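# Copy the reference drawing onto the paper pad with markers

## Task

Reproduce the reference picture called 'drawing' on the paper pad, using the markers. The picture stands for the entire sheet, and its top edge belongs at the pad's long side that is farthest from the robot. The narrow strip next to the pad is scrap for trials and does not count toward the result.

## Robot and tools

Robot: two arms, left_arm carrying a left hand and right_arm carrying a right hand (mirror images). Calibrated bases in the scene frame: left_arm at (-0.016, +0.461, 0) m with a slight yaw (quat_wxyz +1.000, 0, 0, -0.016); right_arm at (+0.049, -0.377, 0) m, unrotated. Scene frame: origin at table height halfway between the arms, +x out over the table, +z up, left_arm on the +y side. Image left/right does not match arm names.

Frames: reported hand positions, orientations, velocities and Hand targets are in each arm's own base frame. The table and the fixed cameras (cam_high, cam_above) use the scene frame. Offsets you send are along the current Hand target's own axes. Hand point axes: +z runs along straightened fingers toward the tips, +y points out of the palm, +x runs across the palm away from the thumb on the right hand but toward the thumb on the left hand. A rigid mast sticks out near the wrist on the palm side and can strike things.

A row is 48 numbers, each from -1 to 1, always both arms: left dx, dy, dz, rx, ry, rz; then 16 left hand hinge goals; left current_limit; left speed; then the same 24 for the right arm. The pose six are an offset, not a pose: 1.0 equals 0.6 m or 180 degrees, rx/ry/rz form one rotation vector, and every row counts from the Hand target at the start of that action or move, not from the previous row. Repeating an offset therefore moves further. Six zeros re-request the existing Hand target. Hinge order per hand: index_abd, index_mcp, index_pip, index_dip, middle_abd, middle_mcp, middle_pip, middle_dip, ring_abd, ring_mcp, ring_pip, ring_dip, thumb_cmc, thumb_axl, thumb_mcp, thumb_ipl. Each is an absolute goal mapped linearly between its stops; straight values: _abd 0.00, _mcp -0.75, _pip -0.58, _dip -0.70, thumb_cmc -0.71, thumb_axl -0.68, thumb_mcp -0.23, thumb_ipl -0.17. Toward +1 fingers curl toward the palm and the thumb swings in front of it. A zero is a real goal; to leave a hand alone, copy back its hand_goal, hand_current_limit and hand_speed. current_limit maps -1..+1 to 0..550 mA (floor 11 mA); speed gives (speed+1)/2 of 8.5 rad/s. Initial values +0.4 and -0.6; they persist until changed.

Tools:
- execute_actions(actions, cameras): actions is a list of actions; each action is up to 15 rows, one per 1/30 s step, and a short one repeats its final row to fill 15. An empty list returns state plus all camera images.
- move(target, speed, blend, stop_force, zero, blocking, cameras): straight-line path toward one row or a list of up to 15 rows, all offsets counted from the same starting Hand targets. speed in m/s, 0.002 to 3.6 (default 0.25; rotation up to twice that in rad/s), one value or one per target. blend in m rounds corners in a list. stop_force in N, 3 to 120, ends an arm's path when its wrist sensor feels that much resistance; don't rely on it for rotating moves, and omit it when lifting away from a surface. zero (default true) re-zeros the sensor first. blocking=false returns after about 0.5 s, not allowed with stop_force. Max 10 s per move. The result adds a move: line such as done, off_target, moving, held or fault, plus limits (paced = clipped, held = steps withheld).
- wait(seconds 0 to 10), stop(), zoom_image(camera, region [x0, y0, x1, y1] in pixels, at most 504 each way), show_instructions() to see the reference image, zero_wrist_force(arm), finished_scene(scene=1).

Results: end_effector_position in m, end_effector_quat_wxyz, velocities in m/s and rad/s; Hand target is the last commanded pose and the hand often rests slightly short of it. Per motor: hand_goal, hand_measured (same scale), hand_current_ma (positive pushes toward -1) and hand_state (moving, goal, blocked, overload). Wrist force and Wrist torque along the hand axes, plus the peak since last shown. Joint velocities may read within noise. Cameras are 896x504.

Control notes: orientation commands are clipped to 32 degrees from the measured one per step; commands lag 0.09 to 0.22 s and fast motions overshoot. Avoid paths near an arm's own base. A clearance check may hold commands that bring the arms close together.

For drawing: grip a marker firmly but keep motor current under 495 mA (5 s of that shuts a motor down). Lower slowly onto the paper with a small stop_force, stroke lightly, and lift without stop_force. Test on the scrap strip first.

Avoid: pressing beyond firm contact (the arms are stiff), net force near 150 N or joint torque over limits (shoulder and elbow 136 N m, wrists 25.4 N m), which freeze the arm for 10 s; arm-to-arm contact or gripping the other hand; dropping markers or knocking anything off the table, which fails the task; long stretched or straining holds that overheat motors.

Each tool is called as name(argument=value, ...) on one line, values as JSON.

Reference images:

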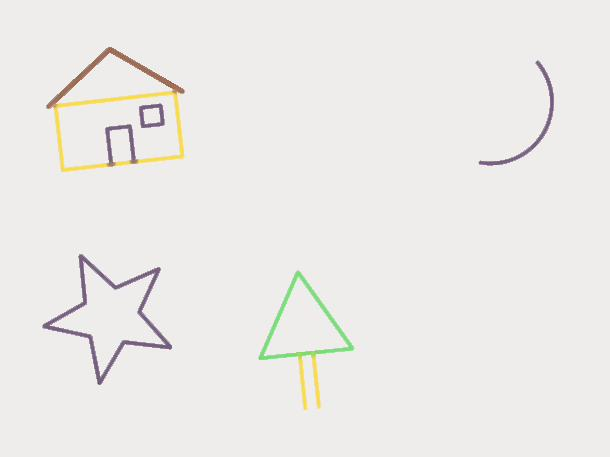

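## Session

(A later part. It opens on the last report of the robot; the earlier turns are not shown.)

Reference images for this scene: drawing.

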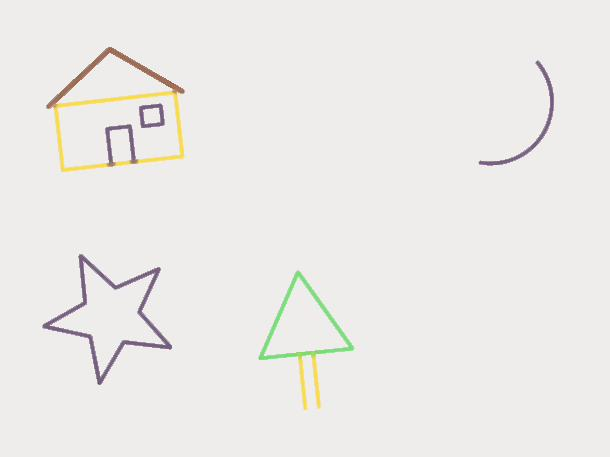

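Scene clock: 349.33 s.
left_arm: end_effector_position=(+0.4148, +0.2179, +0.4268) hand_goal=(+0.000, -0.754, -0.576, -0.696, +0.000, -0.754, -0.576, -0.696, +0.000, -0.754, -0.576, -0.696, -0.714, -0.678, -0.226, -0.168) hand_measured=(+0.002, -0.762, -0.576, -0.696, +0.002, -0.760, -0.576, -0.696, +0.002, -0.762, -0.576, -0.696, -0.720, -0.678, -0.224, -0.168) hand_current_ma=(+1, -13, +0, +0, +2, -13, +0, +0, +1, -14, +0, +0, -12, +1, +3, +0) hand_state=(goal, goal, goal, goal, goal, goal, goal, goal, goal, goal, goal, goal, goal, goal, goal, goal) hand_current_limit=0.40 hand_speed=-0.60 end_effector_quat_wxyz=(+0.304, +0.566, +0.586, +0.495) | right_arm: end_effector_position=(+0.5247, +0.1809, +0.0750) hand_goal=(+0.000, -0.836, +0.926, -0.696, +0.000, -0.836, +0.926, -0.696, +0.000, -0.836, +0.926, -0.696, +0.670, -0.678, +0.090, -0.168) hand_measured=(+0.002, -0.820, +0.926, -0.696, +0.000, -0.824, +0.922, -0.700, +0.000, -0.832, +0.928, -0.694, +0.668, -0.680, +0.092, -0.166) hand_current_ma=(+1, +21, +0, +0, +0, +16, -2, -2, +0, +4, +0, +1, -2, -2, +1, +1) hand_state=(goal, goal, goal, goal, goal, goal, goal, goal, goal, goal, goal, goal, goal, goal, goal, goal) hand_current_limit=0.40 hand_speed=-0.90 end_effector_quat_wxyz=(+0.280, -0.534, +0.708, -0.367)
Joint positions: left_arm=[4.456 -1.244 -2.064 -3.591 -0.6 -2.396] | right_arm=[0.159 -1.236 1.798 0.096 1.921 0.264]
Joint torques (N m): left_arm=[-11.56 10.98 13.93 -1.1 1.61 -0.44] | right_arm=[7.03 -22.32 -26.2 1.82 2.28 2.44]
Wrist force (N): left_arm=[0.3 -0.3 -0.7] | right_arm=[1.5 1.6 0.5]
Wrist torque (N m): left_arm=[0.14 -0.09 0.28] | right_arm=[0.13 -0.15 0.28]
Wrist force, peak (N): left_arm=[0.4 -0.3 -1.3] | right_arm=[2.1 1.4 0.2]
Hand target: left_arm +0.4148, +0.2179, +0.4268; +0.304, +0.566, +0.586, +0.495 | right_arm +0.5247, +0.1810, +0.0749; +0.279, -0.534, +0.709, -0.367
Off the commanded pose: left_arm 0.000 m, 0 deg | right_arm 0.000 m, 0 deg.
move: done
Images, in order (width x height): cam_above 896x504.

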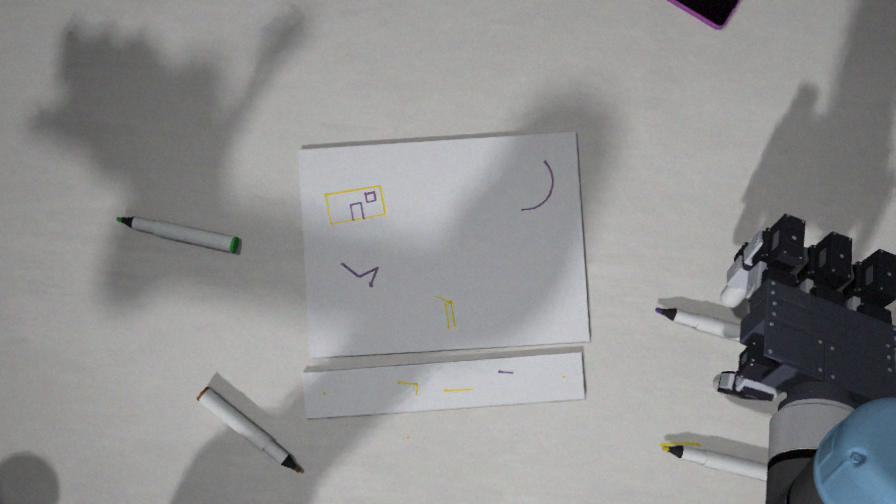

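move(target=[0,0,0,0,0,0, 0,-0.754,-0.576,-0.696,0,-0.754,-0.576,-0.696,0,-0.754,-0.576,-0.696,-0.714,-0.678,-0.226,-0.168,0.4,-0.6, -0.0057,0.0153,0.0218,0,-0.0264,-0.0185, 0,-0.8356,0.927,-0.696,0,-0.8356,0.927,-0.696,0,-0.8356,0.927,-0.696,0.671,-0.677,0.09,-0.168,0.4,-0.9], speed=0.15, cameras=[])

move(target=[0,0,0,0,0,0, 0,-0.754,-0.576,-0.696,0,-0.754,-0.576,-0.696,0,-0.754,-0.576,-0.696,-0.714,-0.678,-0.226,-0.168,0.4,-0.6, 0,0.0519,0.0364,0,0,0, 0,-0.8356,0.927,-0.696,0,-0.8356,0.927,-0.696,0,-0.8356,0.927,-0.696,0.671,-0.677,0.09,-0.168,0.4,-0.9], speed=0.05, stop_force=5, cameras=["cam_above"])

zoom_image(camera="cam_above", region=[640, 240, 800, 400])

Scene clock: 351.40 s.
left_arm: end_effector_position=(+0.4148, +0.2179, +0.4268) hand_goal=(+0.000, -0.754, -0.576, -0.696, +0.000, -0.754, -0.576, -0.696, +0.000, -0.754, -0.576, -0.696, -0.714, -0.678, -0.226, -0.168) hand_measured=(+0.002, -0.762, -0.576, -0.696, +0.002, -0.760, -0.576, -0.696, +0.002, -0.762, -0.576, -0.696, -0.720, -0.678, -0.224, -0.168) hand_current_ma=(+1, -13, +0, +0, +2, -13, +0, +0, +1, -14, +0, +0, -12, +1, +3, +0) hand_state=(goal, goal, goal, goal, goal, goal, goal, goal, goal, goal, goal, goal, goal, goal, goal, goal) hand_current_limit=0.40 hand_speed=-0.60 end_effector_quat_wxyz=(+0.304, +0.566, +0.586, +0.495) | right_arm: end_effector_position=(+0.5309, +0.1828, +0.0600) hand_goal=(+0.000, -0.836, +0.926, -0.696, +0.000, -0.836, +0.926, -0.696, +0.000, -0.836, +0.926, -0.696, +0.670, -0.678, +0.090, -0.168) hand_measured=(+0.002, -0.820, +0.926, -0.696, +0.000, -0.824, +0.922, -0.700, +0.000, -0.832, +0.928, -0.694, +0.668, -0.680, +0.092, -0.166) hand_current_ma=(+1, +20, +0, +0, +0, +15, -2, -2, +0, +4, +0, +1, -2, -2, +1, +1) hand_state=(goal, goal, goal, goal, goal, goal, goal, goal, goal, goal, goal, goal, goal, goal, goal, goal) hand_current_limit=0.40 hand_speed=-0.90 end_effector_quat_wxyz=(+0.298, -0.569, +0.681, -0.353)
Joint positions: left_arm=[4.456 -1.244 -2.064 -3.591 -0.6 -2.396] | right_arm=[0.127 -1.224 1.821 0.035 1.816 0.181]
Joint torques (N m): left_arm=[-10.78 10.76 14.64 -0.79 1.66 -0.23] | right_arm=[-7.71 -24.02 -10.17 -1.93 -1.57 -2.41]
Wrist force (N): left_arm=[0.2 -0.5 -0.8] | right_arm=[1.5 1.3 0.5]
Wrist torque (N m): left_arm=[0.12 -0.08 0.28] | right_arm=[0.10 -0.15 0.45]
Wrist force, peak (N): left_arm=[0.5 -0.7 -1.0] | right_arm=[1.6 1.4 0.8]
Hand target: left_arm +0.4148, +0.2179, +0.4268; +0.304, +0.566, +0.586, +0.495 | right_arm +0.5309, +0.1828, +0.0599; +0.298, -0.569, +0.681, -0.353
Off the commanded pose: left_arm 0.000 m, 0 deg | right_arm 0.000 m, 0 deg.
move: done
No camera images: "cameras" was empty.

Scene clock: 353.37 s.
left_arm: end_effector_position=(+0.4148, +0.2179, +0.4268) hand_goal=(+0.000, -0.754, -0.576, -0.696, +0.000, -0.754, -0.576, -0.696, +0.000, -0.754, -0.576, -0.696, -0.714, -0.678, -0.226, -0.168) hand_measured=(+0.002, -0.762, -0.576, -0.696, +0.002, -0.760, -0.576, -0.696, +0.002, -0.762, -0.576, -0.696, -0.720, -0.678, -0.224, -0.168) hand_current_ma=(+1, -13, +0, +0, +2, -13, +0, +0, +1, -14, +0, +0, -12, +1, +3, +0) hand_state=(goal, goal, goal, goal, goal, goal, goal, goal, goal, goal, goal, goal, goal, goal, goal, goal) hand_current_limit=0.40 hand_speed=-0.60 end_effector_quat_wxyz=(+0.304, +0.566, +0.586, +0.495) | right_arm: end_effector_position=(+0.5310, +0.1829, +0.0219) hand_goal=(+0.000, -0.836, +0.926, -0.696, +0.000, -0.836, +0.926, -0.696, +0.000, -0.836, +0.926, -0.696, +0.670, -0.678, +0.090, -0.168) hand_measured=(+0.002, -0.820, +0.926, -0.696, +0.000, -0.824, +0.922, -0.698, +0.000, -0.832, +0.928, -0.694, +0.668, -0.680, +0.092, -0.166) hand_current_ma=(+1, +20, +0, +0, +0, +15, -2, -2, +0, +4, +0, +1, -2, -2, +1, +1) hand_state=(goal, goal, goal, goal, goal, goal, goal, goal, goal, goal, goal, goal, goal, goal, goal, goal) hand_current_limit=0.40 hand_speed=-0.90 end_effector_quat_wxyz=(+0.298, -0.569, +0.681, -0.353)
Joint positions: left_arm=[4.456 -1.244 -2.064 -3.591 -0.6 -2.396] | right_arm=[0.127 -1.168 1.859 -0.058 1.816 0.181]
Joint torques (N m): left_arm=[-11.95 10.66 14.13 -1.07 1.72 -0.3] | right_arm=[8.78 -23.55 -8.6 -2.25 2.19 1.89]
Wrist force (N): left_arm=[0.3 -0.7 -1.1] | right_arm=[1.6 1.2 0.3]
Wrist torque (N m): left_arm=[0.12 -0.10 0.29] | right_arm=[0.10 -0.17 0.47]
Wrist force, peak (N): left_arm=[0.7 -0.5 -1.1] | right_arm=[1.8 1.4 0.4]
Hand target: left_arm +0.4148, +0.2179, +0.4268; +0.304, +0.566, +0.586, +0.495 | right_arm +0.5310, +0.1829, +0.0219; +0.298, -0.569, +0.681, -0.353
Off the commanded pose: left_arm 0.000 m, 0 deg | right_arm 0.000 m, 0 deg.
move: done
Images, in order (width x height): cam_above 896x504.

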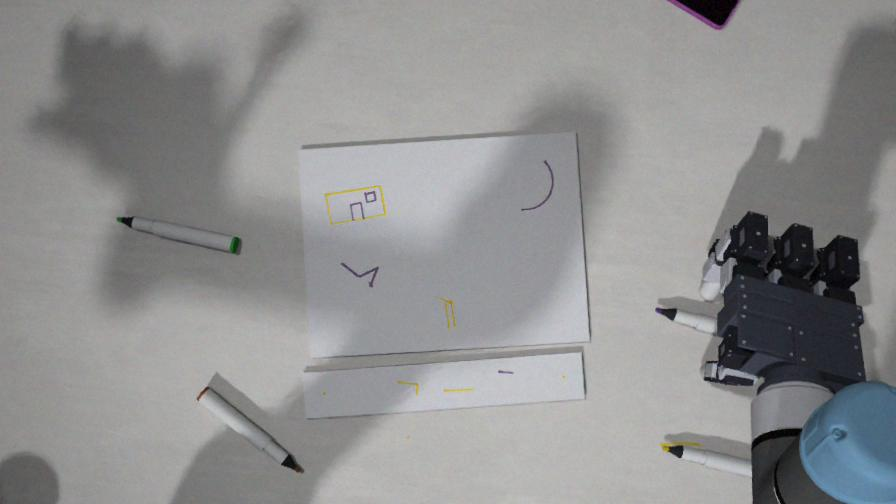

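Scaled by 3.150 from the camera's 896x504 image, which has a finer 1280x720 frame.

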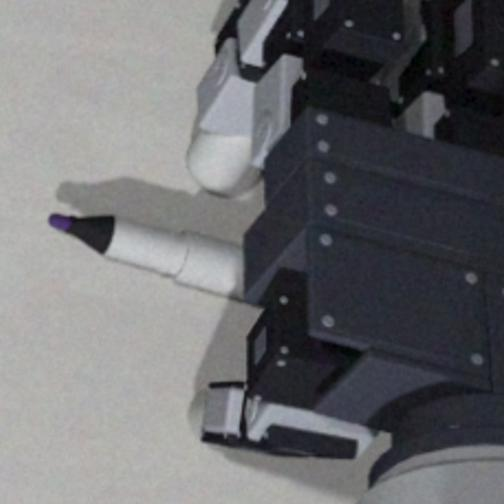

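move(target=[[0,0,0,0,0,0, 0,-0.754,-0.576,-0.696,0,-0.754,-0.576,-0.696,0,-0.754,-0.576,-0.696,-0.714,-0.678,-0.226,-0.168,0.4,-0.6, 0,0,0,0,0,0, 0,-0.69,0.927,-0.696,0,-0.69,0.927,-0.696,0,-0.69,0.927,-0.696,0.671,-0.677,0.20,-0.168,0.4,-0.92]], speed=0.05, cameras=[])

move(target=[0,0,0,0,0,0, 0,-0.754,-0.576,-0.696,0,-0.754,-0.576,-0.696,0,-0.754,-0.576,-0.696,-0.714,-0.678,-0.226,-0.168,0.4,-0.6, 0,0.0048,0.0033,0,0,0, 0,-0.69,0.927,-0.696,0,-0.69,0.927,-0.696,0,-0.69,0.927,-0.696,0.671,-0.677,0.20,-0.168,0.4,-0.92], speed=0.02, stop_force=3, cameras=["cam_right_wrist"])

Scene clock: 355.73 s.
left_arm: end_effector_position=(+0.4148, +0.2179, +0.4268) hand_goal=(+0.000, -0.754, -0.576, -0.696, +0.000, -0.754, -0.576, -0.696, +0.000, -0.754, -0.576, -0.696, -0.714, -0.678, -0.226, -0.168) hand_measured=(+0.002, -0.762, -0.576, -0.696, +0.002, -0.760, -0.576, -0.696, +0.002, -0.762, -0.576, -0.696, -0.720, -0.678, -0.224, -0.168) hand_current_ma=(+1, -13, +0, +0, +2, -13, +0, +0, +1, -14, +0, +0, -12, +1, +3, +0) hand_state=(goal, goal, goal, goal, goal, goal, goal, goal, goal, goal, goal, goal, goal, goal, goal, goal) hand_current_limit=0.40 hand_speed=-0.60 end_effector_quat_wxyz=(+0.304, +0.566, +0.586, +0.495) | right_arm: end_effector_position=(+0.5310, +0.1829, +0.0219) hand_goal=(+0.000, -0.690, +0.926, -0.696, +0.000, -0.690, +0.926, -0.696, +0.000, -0.690, +0.926, -0.696, +0.670, -0.678, +0.200, -0.168) hand_measured=(+0.002, -0.688, +0.926, -0.696, +0.000, -0.688, +0.922, -0.698, +0.000, -0.688, +0.926, -0.694, +0.668, -0.680, +0.198, -0.166) hand_current_ma=(+1, +1, +0, +0, +0, +1, -2, -2, +0, +1, +0, +1, -2, -2, -2, +1) hand_state=(goal, goal, goal, goal, goal, goal, goal, goal, goal, goal, goal, goal, goal, goal, goal, goal) hand_current_limit=0.40 hand_speed=-0.92 end_effector_quat_wxyz=(+0.298, -0.569, +0.681, -0.353)
Joint positions: left_arm=[4.456 -1.244 -2.064 -3.591 -0.6 -2.396] | right_arm=[0.127 -1.168 1.859 -0.058 1.816 0.181]
Joint torques (N m): left_arm=[-11.68 11.84 12.09 -0.98 1.48 -0.1] | right_arm=[8.35 -24.85 -8.79 -2.01 2.2 1.97]
Wrist force (N): left_arm=[0.4 -0.4 -0.7] | right_arm=[1.6 1.1 0.1]
Wrist torque (N m): left_arm=[0.12 -0.10 0.29] | right_arm=[0.11 -0.15 0.45]
Wrist force, peak (N): left_arm=[0.6 -0.5 -1.0] | right_arm=[1.9 1.4 0.4]
Hand target: left_arm +0.4148, +0.2179, +0.4268; +0.304, +0.566, +0.586, +0.495 | right_arm +0.5310, +0.1829, +0.0219; +0.298, -0.569, +0.681, -0.353
Off the commanded pose: left_arm 0.000 m, 0 deg | right_arm 0.000 m, 0 deg.
move: done
No camera images: "cameras" was empty.

Scene clock: 357.17 s.
left_arm: end_effector_position=(+0.4148, +0.2179, +0.4268) hand_goal=(+0.000, -0.754, -0.576, -0.696, +0.000, -0.754, -0.576, -0.696, +0.000, -0.754, -0.576, -0.696, -0.714, -0.678, -0.226, -0.168) hand_measured=(+0.002, -0.762, -0.576, -0.696, +0.002, -0.760, -0.576, -0.696, +0.002, -0.762, -0.576, -0.696, -0.720, -0.678, -0.224, -0.168) hand_current_ma=(+1, -13, +0, +0, +2, -13, +0, +0, +1, -14, +0, +0, -12, +1, +3, +0) hand_state=(goal, goal, goal, goal, goal, goal, goal, goal, goal, goal, goal, goal, goal, goal, goal, goal) hand_current_limit=0.40 hand_speed=-0.60 end_effector_quat_wxyz=(+0.304, +0.566, +0.586, +0.495) | right_arm: end_effector_position=(+0.5310, +0.1830, +0.0207) hand_goal=(+0.000, -0.690, +0.926, -0.696, +0.000, -0.690, +0.926, -0.696, +0.000, -0.690, +0.926, -0.696, +0.670, -0.678, +0.200, -0.168) hand_measured=(+0.002, -0.688, +0.926, -0.696, +0.000, -0.688, +0.922, -0.698, +0.000, -0.688, +0.926, -0.694, +0.668, -0.680, +0.198, -0.166) hand_current_ma=(+1, +1, +0, +0, +0, +1, -2, -2, +0, +1, +0, +1, -1, -2, -1, +1) hand_state=(goal, goal, goal, goal, goal, goal, goal, goal, goal, goal, goal, goal, goal, goal, goal, goal) hand_current_limit=0.40 hand_speed=-0.92 end_effector_quat_wxyz=(+0.298, -0.569, +0.681, -0.353)
Joint positions: left_arm=[4.456 -1.244 -2.064 -3.591 -0.6 -2.396] | right_arm=[0.127 -1.166 1.86 -0.061 1.816 0.181]
Joint torques (N m): left_arm=[-11.58 11.79 12.48 -0.89 1.5 -0.31] | right_arm=[5.22 -43.72 -21.69 1.87 1.85 1.26]
Wrist force (N): left_arm=[0.3 -0.4 -0.8] | right_arm=[1.5 -2.0 -1.6]
Wrist torque (N m): left_arm=[0.13 -0.10 0.29] | right_arm=[-0.15 -0.18 0.47]
Wrist force, peak (N): left_arm=[0.6 -0.6 -1.1] | right_arm=[1.1 -4.9 -3.4]
Hand target: left_arm +0.4148, +0.2179, +0.4268; +0.304, +0.566, +0.586, +0.495 | right_arm +0.5310, +0.1830, +0.0207; +0.298, -0.569, +0.681, -0.353 (not the last commanded pose)
Off the commanded pose: left_arm 0.000 m, 0 deg | right_arm 0.002 m, 0 deg.
move: contact (right_arm)
camera_calibration:
cam_right_wrist: T_world_to_cam=[[-0.175601, 0.870389, -0.459986, -0.0189354], [-0.163283, 0.435024, 0.88549, -0.0541309], [0.970826, 0.230601, 0.0657293, -0.43474], [0, 0, 0, 1]] pos_world=[0.409893, 0.140281, 0.0677975]
Images, in order (width x height): cam_right_wrist 896x504.

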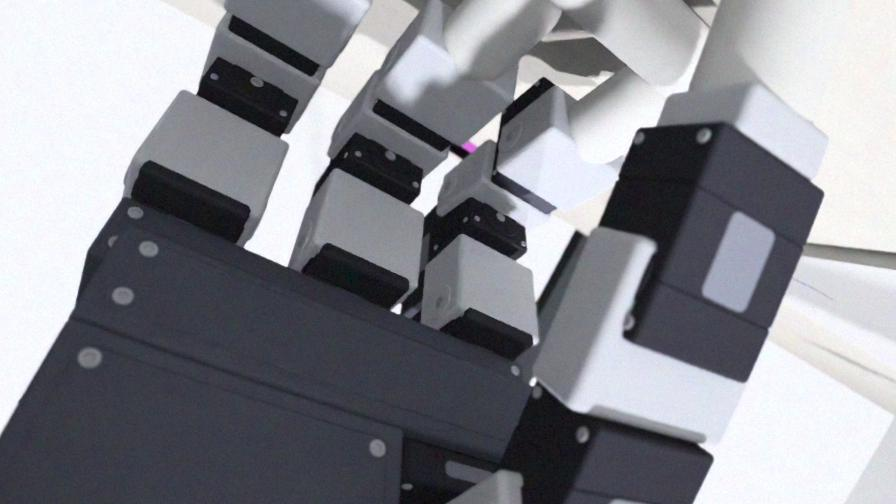

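move(target=[[0,0,0,0,0,0, 0,-0.754,-0.576,-0.696,0,-0.754,-0.576,-0.696,0,-0.754,-0.576,-0.696,-0.714,-0.678,-0.226,-0.168,0.4,-0.6, 0,-0.00164,-0.00115,0,0,0, 0,-0.69,0.927,-0.696,0,-0.69,0.927,-0.696,0,-0.69,0.927,-0.696,0.671,-0.677,0.20,-0.168,0.4,-0.92],[0,0,0,0,0,0, 0,-0.754,-0.576,-0.696,0,-0.754,-0.576,-0.696,0,-0.754,-0.576,-0.696,-0.714,-0.678,-0.226,-0.168,0.4,-0.6, 0,-0.00164,-0.00115,0,0,0, 0,-0.65,0.927,-0.696,0,-0.65,0.927,-0.696,0,-0.67,0.927,-0.696,0.671,-0.677,0.25,-0.168,0.4,-0.94]], speed=0.05, cameras=[])

move(target=[0,0,0,0,0,0, 0,-0.754,-0.576,-0.696,0,-0.754,-0.576,-0.696,0,-0.754,-0.576,-0.696,-0.714,-0.678,-0.226,-0.168,0.4,-0.6, 0,0.0048,0.0033,0,0,0, 0,-0.65,0.927,-0.696,0,-0.65,0.927,-0.696,0,-0.67,0.927,-0.696,0.671,-0.677,0.25,-0.168,0.4,-0.94], speed=0.02, stop_force=3, cameras=[])

Scene clock: 359.70 s.
left_arm: end_effector_position=(+0.4148, +0.2179, +0.4268) hand_goal=(+0.000, -0.754, -0.576, -0.696, +0.000, -0.754, -0.576, -0.696, +0.000, -0.754, -0.576, -0.696, -0.714, -0.678, -0.226, -0.168) hand_measured=(+0.002, -0.762, -0.576, -0.696, +0.002, -0.760, -0.576, -0.696, +0.002, -0.762, -0.576, -0.696, -0.720, -0.678, -0.224, -0.168) hand_current_ma=(+1, -13, +0, +0, +2, -13, +0, +0, +1, -14, +0, +0, -12, +1, +3, +0) hand_state=(goal, goal, goal, goal, goal, goal, goal, goal, goal, goal, goal, goal, goal, goal, goal, goal) hand_current_limit=0.40 hand_speed=-0.60 end_effector_quat_wxyz=(+0.304, +0.566, +0.586, +0.495) | right_arm: end_effector_position=(+0.5310, +0.1830, +0.0219) hand_goal=(+0.000, -0.650, +0.926, -0.696, +0.000, -0.650, +0.926, -0.696, +0.000, -0.670, +0.926, -0.696, +0.670, -0.678, +0.250, -0.168) hand_measured=(+0.002, -0.648, +0.926, -0.696, +0.000, -0.648, +0.922, -0.698, +0.000, -0.668, +0.926, -0.694, +0.668, -0.680, +0.248, -0.166) hand_current_ma=(+1, +1, +0, +0, +0, +1, -2, -2, +0, +1, +0, +1, -1, -2, -2, +1) hand_state=(goal, goal, goal, goal, goal, goal, goal, goal, goal, goal, goal, goal, goal, goal, goal, goal) hand_current_limit=0.40 hand_speed=-0.94 end_effector_quat_wxyz=(+0.298, -0.569, +0.681, -0.353)
Joint positions: left_arm=[4.456 -1.244 -2.064 -3.591 -0.6 -2.396] | right_arm=[0.127 -1.168 1.859 -0.058 1.816 0.181]
Joint torques (N m): left_arm=[-11.64 11.9 13.08 -1.08 1.61 -0.17] | right_arm=[-4.45 -45.28 -24.05 1.89 0.96 -0.89]
Wrist force (N): left_arm=[0.5 -0.8 -0.7] | right_arm=[1.7 1.2 0.3]
Wrist torque (N m): left_arm=[0.08 -0.11 0.31] | right_arm=[0.11 -0.17 0.47]
Wrist force, peak (N): left_arm=[0.4 -0.8 -1.0] | right_arm=[1.6 -1.8 -1.8]
Hand target: left_arm +0.4148, +0.2179, +0.4268; +0.304, +0.566, +0.586, +0.495 | right_arm +0.5310, +0.1829, +0.0219; +0.298, -0.569, +0.681, -0.353
Off the commanded pose: left_arm 0.000 m, 0 deg | right_arm 0.000 m, 0 deg.
move: done
No camera images: "cameras" was empty.

Scene clock: 361.20 s.
left_arm: end_effector_position=(+0.4148, +0.2179, +0.4268) hand_goal=(+0.000, -0.754, -0.576, -0.696, +0.000, -0.754, -0.576, -0.696, +0.000, -0.754, -0.576, -0.696, -0.714, -0.678, -0.226, -0.168) hand_measured=(+0.002, -0.762, -0.576, -0.696, +0.002, -0.760, -0.576, -0.696, +0.002, -0.762, -0.576, -0.696, -0.720, -0.678, -0.224, -0.168) hand_current_ma=(+1, -13, +0, +0, +2, -13, +0, +0, +1, -14, +0, +0, -12, +1, +3, +0) hand_state=(goal, goal, goal, goal, goal, goal, goal, goal, goal, goal, goal, goal, goal, goal, goal, goal) hand_current_limit=0.40 hand_speed=-0.60 end_effector_quat_wxyz=(+0.304, +0.566, +0.586, +0.495) | right_arm: end_effector_position=(+0.5310, +0.1830, +0.0201) hand_goal=(+0.000, -0.650, +0.926, -0.696, +0.000, -0.650, +0.926, -0.696, +0.000, -0.670, +0.926, -0.696, +0.670, -0.678, +0.250, -0.168) hand_measured=(+0.002, -0.648, +0.926, -0.696, +0.000, -0.648, +0.922, -0.698, +0.000, -0.668, +0.926, -0.694, +0.668, -0.680, +0.248, -0.168) hand_current_ma=(+1, +1, +0, +0, +0, +1, -2, -2, +0, +1, +0, +1, -1, -2, -2, +1) hand_state=(goal, goal, goal, goal, goal, goal, goal, goal, goal, goal, goal, goal, goal, goal, goal, goal) hand_current_limit=0.40 hand_speed=-0.94 end_effector_quat_wxyz=(+0.298, -0.569, +0.681, -0.353)
Joint positions: left_arm=[4.456 -1.244 -2.064 -3.591 -0.6 -2.396] | right_arm=[0.127 -1.165 1.86 -0.063 1.816 0.181]
Joint torques (N m): left_arm=[-10.89 11.62 13.16 -1.07 1.59 -0.03] | right_arm=[-2.59 -44.58 -22.01 1.72 1.12 -1.06]
Wrist force (N): left_arm=[0.4 -0.5 -0.7] | right_arm=[1.3 -1.3 -1.4]
Wrist torque (N m): left_arm=[0.11 -0.11 0.29] | right_arm=[-0.09 -0.15 0.44]
Wrist force, peak (N): left_arm=[0.3 -0.8 -1.0] | right_arm=[0.9 -4.4 -3.9]
Hand target: left_arm +0.4148, +0.2179, +0.4268; +0.304, +0.566, +0.586, +0.495 | right_arm +0.5310, +0.1830, +0.0201; +0.298, -0.569, +0.681, -0.353 (not the last commanded pose)
Off the commanded pose: left_arm 0.000 m, 0 deg | right_arm 0.002 m, 0 deg.
move: contact (right_arm)
No camera images: "cameras" was empty.

move(target=[[0,0,0,0,0,0, 0,-0.754,-0.576,-0.696,0,-0.754,-0.576,-0.696,0,-0.754,-0.576,-0.696,-0.714,-0.678,-0.226,-0.168,0.4,-0.6, 0,-0.0006,-0.0004,0,0,0, 0,-0.65,0.927,-0.696,0,-0.65,0.927,-0.696,0,-0.67,0.927,-0.696,0.671,-0.677,0.25,-0.168,0.4,-0.94],[0,0,0,0,0,0, 0,-0.754,-0.576,-0.696,0,-0.754,-0.576,-0.696,0,-0.754,-0.576,-0.696,-0.714,-0.678,-0.226,-0.168,0.4,-0.6, 0,-0.0006,-0.0004,0,0,0, 0,-0.5,0.927,-0.696,0,-0.5,0.927,-0.696,0,-0.73,0.927,-0.696,0.671,-0.677,0.37,-0.168,0.7,-0.94]], speed=0.05, cameras=[])

move(target=[0,0,0,0,0,0, 0,-0.754,-0.576,-0.696,0,-0.754,-0.576,-0.696,0,-0.754,-0.576,-0.696,-0.714,-0.678,-0.226,-0.168,0.4,-0.6, 0,0,0,0,0,0, 0,-0.45,0.927,-0.696,0,-0.44,0.927,-0.696,0,-0.73,0.927,-0.696,0.671,-0.677,0.43,-0.1,0.75,-0.94], cameras=["cam_above","cam_right_wrist"])

zoom_image(camera="cam_above", region=[640, 240, 800, 400])

Scene clock: 363.53 s.
left_arm: end_effector_position=(+0.4148, +0.2179, +0.4268) hand_goal=(+0.000, -0.754, -0.576, -0.696, +0.000, -0.754, -0.576, -0.696, +0.000, -0.754, -0.576, -0.696, -0.714, -0.678, -0.226, -0.168) hand_measured=(+0.002, -0.762, -0.576, -0.696, +0.002, -0.760, -0.576, -0.696, +0.002, -0.762, -0.576, -0.696, -0.720, -0.678, -0.224, -0.168) hand_current_ma=(+1, -13, +0, +0, +2, -13, +0, +0, +1, -14, +0, +0, -12, +1, +3, +0) hand_state=(goal, goal, goal, goal, goal, goal, goal, goal, goal, goal, goal, goal, goal, goal, goal, goal) hand_current_limit=0.40 hand_speed=-0.60 end_effector_quat_wxyz=(+0.304, +0.566, +0.586, +0.495) | right_arm: end_effector_position=(+0.5310, +0.1830, +0.0205) hand_goal=(+0.000, -0.500, +0.926, -0.696, +0.000, -0.500, +0.926, -0.696, +0.000, -0.730, +0.926, -0.696, +0.670, -0.678, +0.370, -0.168) hand_measured=(+0.002, -0.568, +0.916, -0.700, +0.000, -0.552, +0.912, -0.702, +0.000, -0.718, +0.926, -0.694, +0.664, -0.682, +0.268, -0.202) hand_current_ma=(+1, -174, -9, -2, +0, -122, -17, -6, +0, +15, +0, +1, -5, -4, -420, -94) hand_state=(goal, blocked, goal, goal, goal, blocked, goal, goal, goal, goal, goal, goal, goal, goal, blocked, blocked) hand_current_limit=0.70 hand_speed=-0.94 end_effector_quat_wxyz=(+0.298, -0.569, +0.681, -0.353)
Joint positions: left_arm=[4.456 -1.244 -2.064 -3.591 -0.6 -2.396] | right_arm=[0.127 -1.166 1.86 -0.062 1.816 0.181]
Joint torques (N m): left_arm=[-11.55 11.23 13.71 -1.01 1.54 0] | right_arm=[-6.02 -46.27 -23.25 1.78 0.43 -1.82]
Wrist force (N): left_arm=[0.7 -0.3 -0.8] | right_arm=[1.4 0.9 0.4]
Wrist torque (N m): left_arm=[0.15 -0.15 0.32] | right_arm=[0.09 -0.14 0.45]
Wrist force, peak (N): left_arm=[0.6 -0.6 -1.2] | right_arm=[1.5 -1.1 -1.9]
Hand target: left_arm +0.4148, +0.2179, +0.4268; +0.304, +0.566, +0.586, +0.495 | right_arm +0.5310, +0.1830, +0.0205; +0.298, -0.569, +0.681, -0.353
Off the commanded pose: left_arm 0.000 m, 0 deg | right_arm 0.000 m, 0 deg.
move: done
No camera images: "cameras" was empty.

Scene clock: 364.03 s.
left_arm: end_effector_position=(+0.4148, +0.2179, +0.4268) hand_goal=(+0.000, -0.754, -0.576, -0.696, +0.000, -0.754, -0.576, -0.696, +0.000, -0.754, -0.576, -0.696, -0.714, -0.678, -0.226, -0.168) hand_measured=(+0.002, -0.762, -0.576, -0.696, +0.002, -0.760, -0.576, -0.696, +0.002, -0.762, -0.576, -0.696, -0.720, -0.678, -0.224, -0.168) hand_current_ma=(+1, -13, +0, +0, +2, -13, +0, +0, +1, -14, +0, +0, -12, +1, +3, +0) hand_state=(goal, goal, goal, goal, goal, goal, goal, goal, goal, goal, goal, goal, goal, goal, goal, goal) hand_current_limit=0.40 hand_speed=-0.60 end_effector_quat_wxyz=(+0.304, +0.566, +0.586, +0.495) | right_arm: end_effector_position=(+0.5310, +0.1830, +0.0206) hand_goal=(+0.000, -0.450, +0.926, -0.696, +0.000, -0.440, +0.926, -0.696, +0.000, -0.730, +0.926, -0.696, +0.670, -0.678, +0.430, -0.100) hand_measured=(+0.002, -0.556, +0.912, -0.702, +0.000, -0.530, +0.902, -0.708, +0.000, -0.718, +0.926, -0.694, +0.662, -0.684, +0.268, -0.202) hand_current_ma=(+1, -336, -15, -4, +0, -264, -33, -13, +0, +15, +0, +1, -8, -5, -481, -456) hand_state=(goal, blocked, goal, goal, goal, blocked, blocked, goal, goal, goal, goal, goal, goal, goal, blocked, blocked) hand_current_limit=0.75 hand_speed=-0.94 end_effector_quat_wxyz=(+0.298, -0.569, +0.681, -0.353)
Joint positions: left_arm=[4.456 -1.244 -2.064 -3.591 -0.6 -2.396] | right_arm=[0.127 -1.166 1.86 -0.062 1.816 0.181]
Joint torques (N m): left_arm=[-11.12 12.34 14.37 -0.94 1.79 -0.22] | right_arm=[-6.19 -45.88 -21.74 1.86 -0.2 -2.06]
Wrist force (N): left_arm=[0.3 -0.4 -0.9] | right_arm=[1.6 0.3 0.1]
Wrist torque (N m): left_arm=[0.13 -0.09 0.29] | right_arm=[0.07 -0.14 0.43]
Wrist force, peak (N): left_arm=[0.4 -0.3 -1.2] | right_arm=[1.8 1.0 0.4]
Hand target: left_arm +0.4148, +0.2179, +0.4268; +0.304, +0.566, +0.586, +0.495 | right_arm +0.5310, +0.1830, +0.0205; +0.298, -0.569, +0.681, -0.353
Off the commanded pose: left_arm 0.000 m, 0 deg | right_arm 0.000 m, 0 deg.
move: done
camera_calibration:
cam_right_wrist: T_world_to_cam=[[-0.175553, 0.870392, -0.459998, -0.0190466], [-0.163372, 0.435019, 0.885476, -0.0539153], [0.97082, 0.230599, 0.0658292, -0.434731], [0, 0, 0, 1]] pos_world=[0.409894, 0.140281, 0.0675973]
Images, in order (width x height): cam_above 896x504, cam_right_wrist 896x504.

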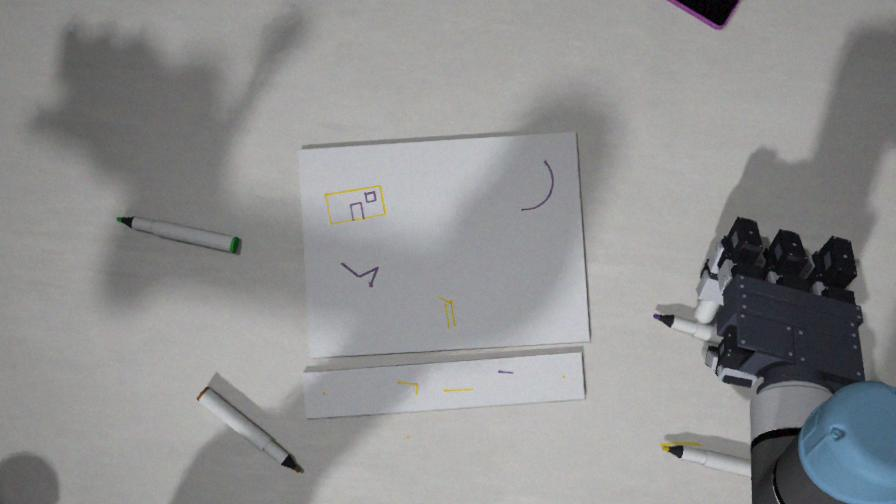

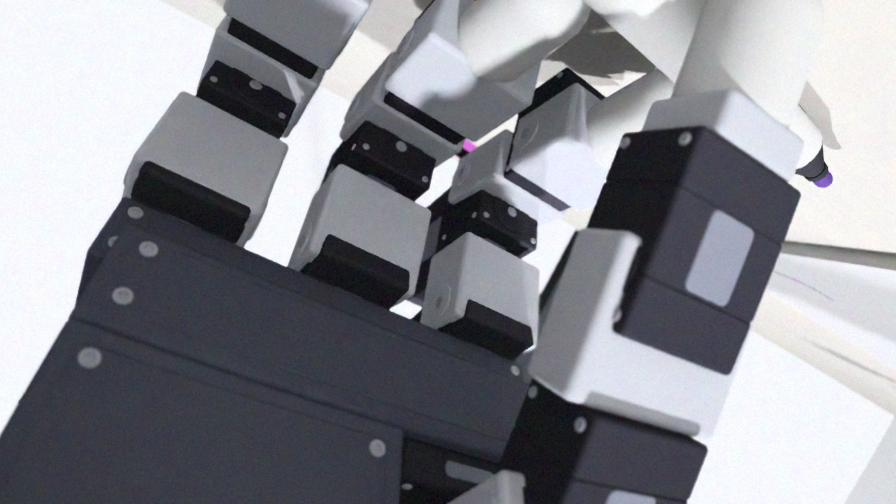

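Scaled by 3.150 from the camera's 896x504 image, which has a finer 1280x720 frame.

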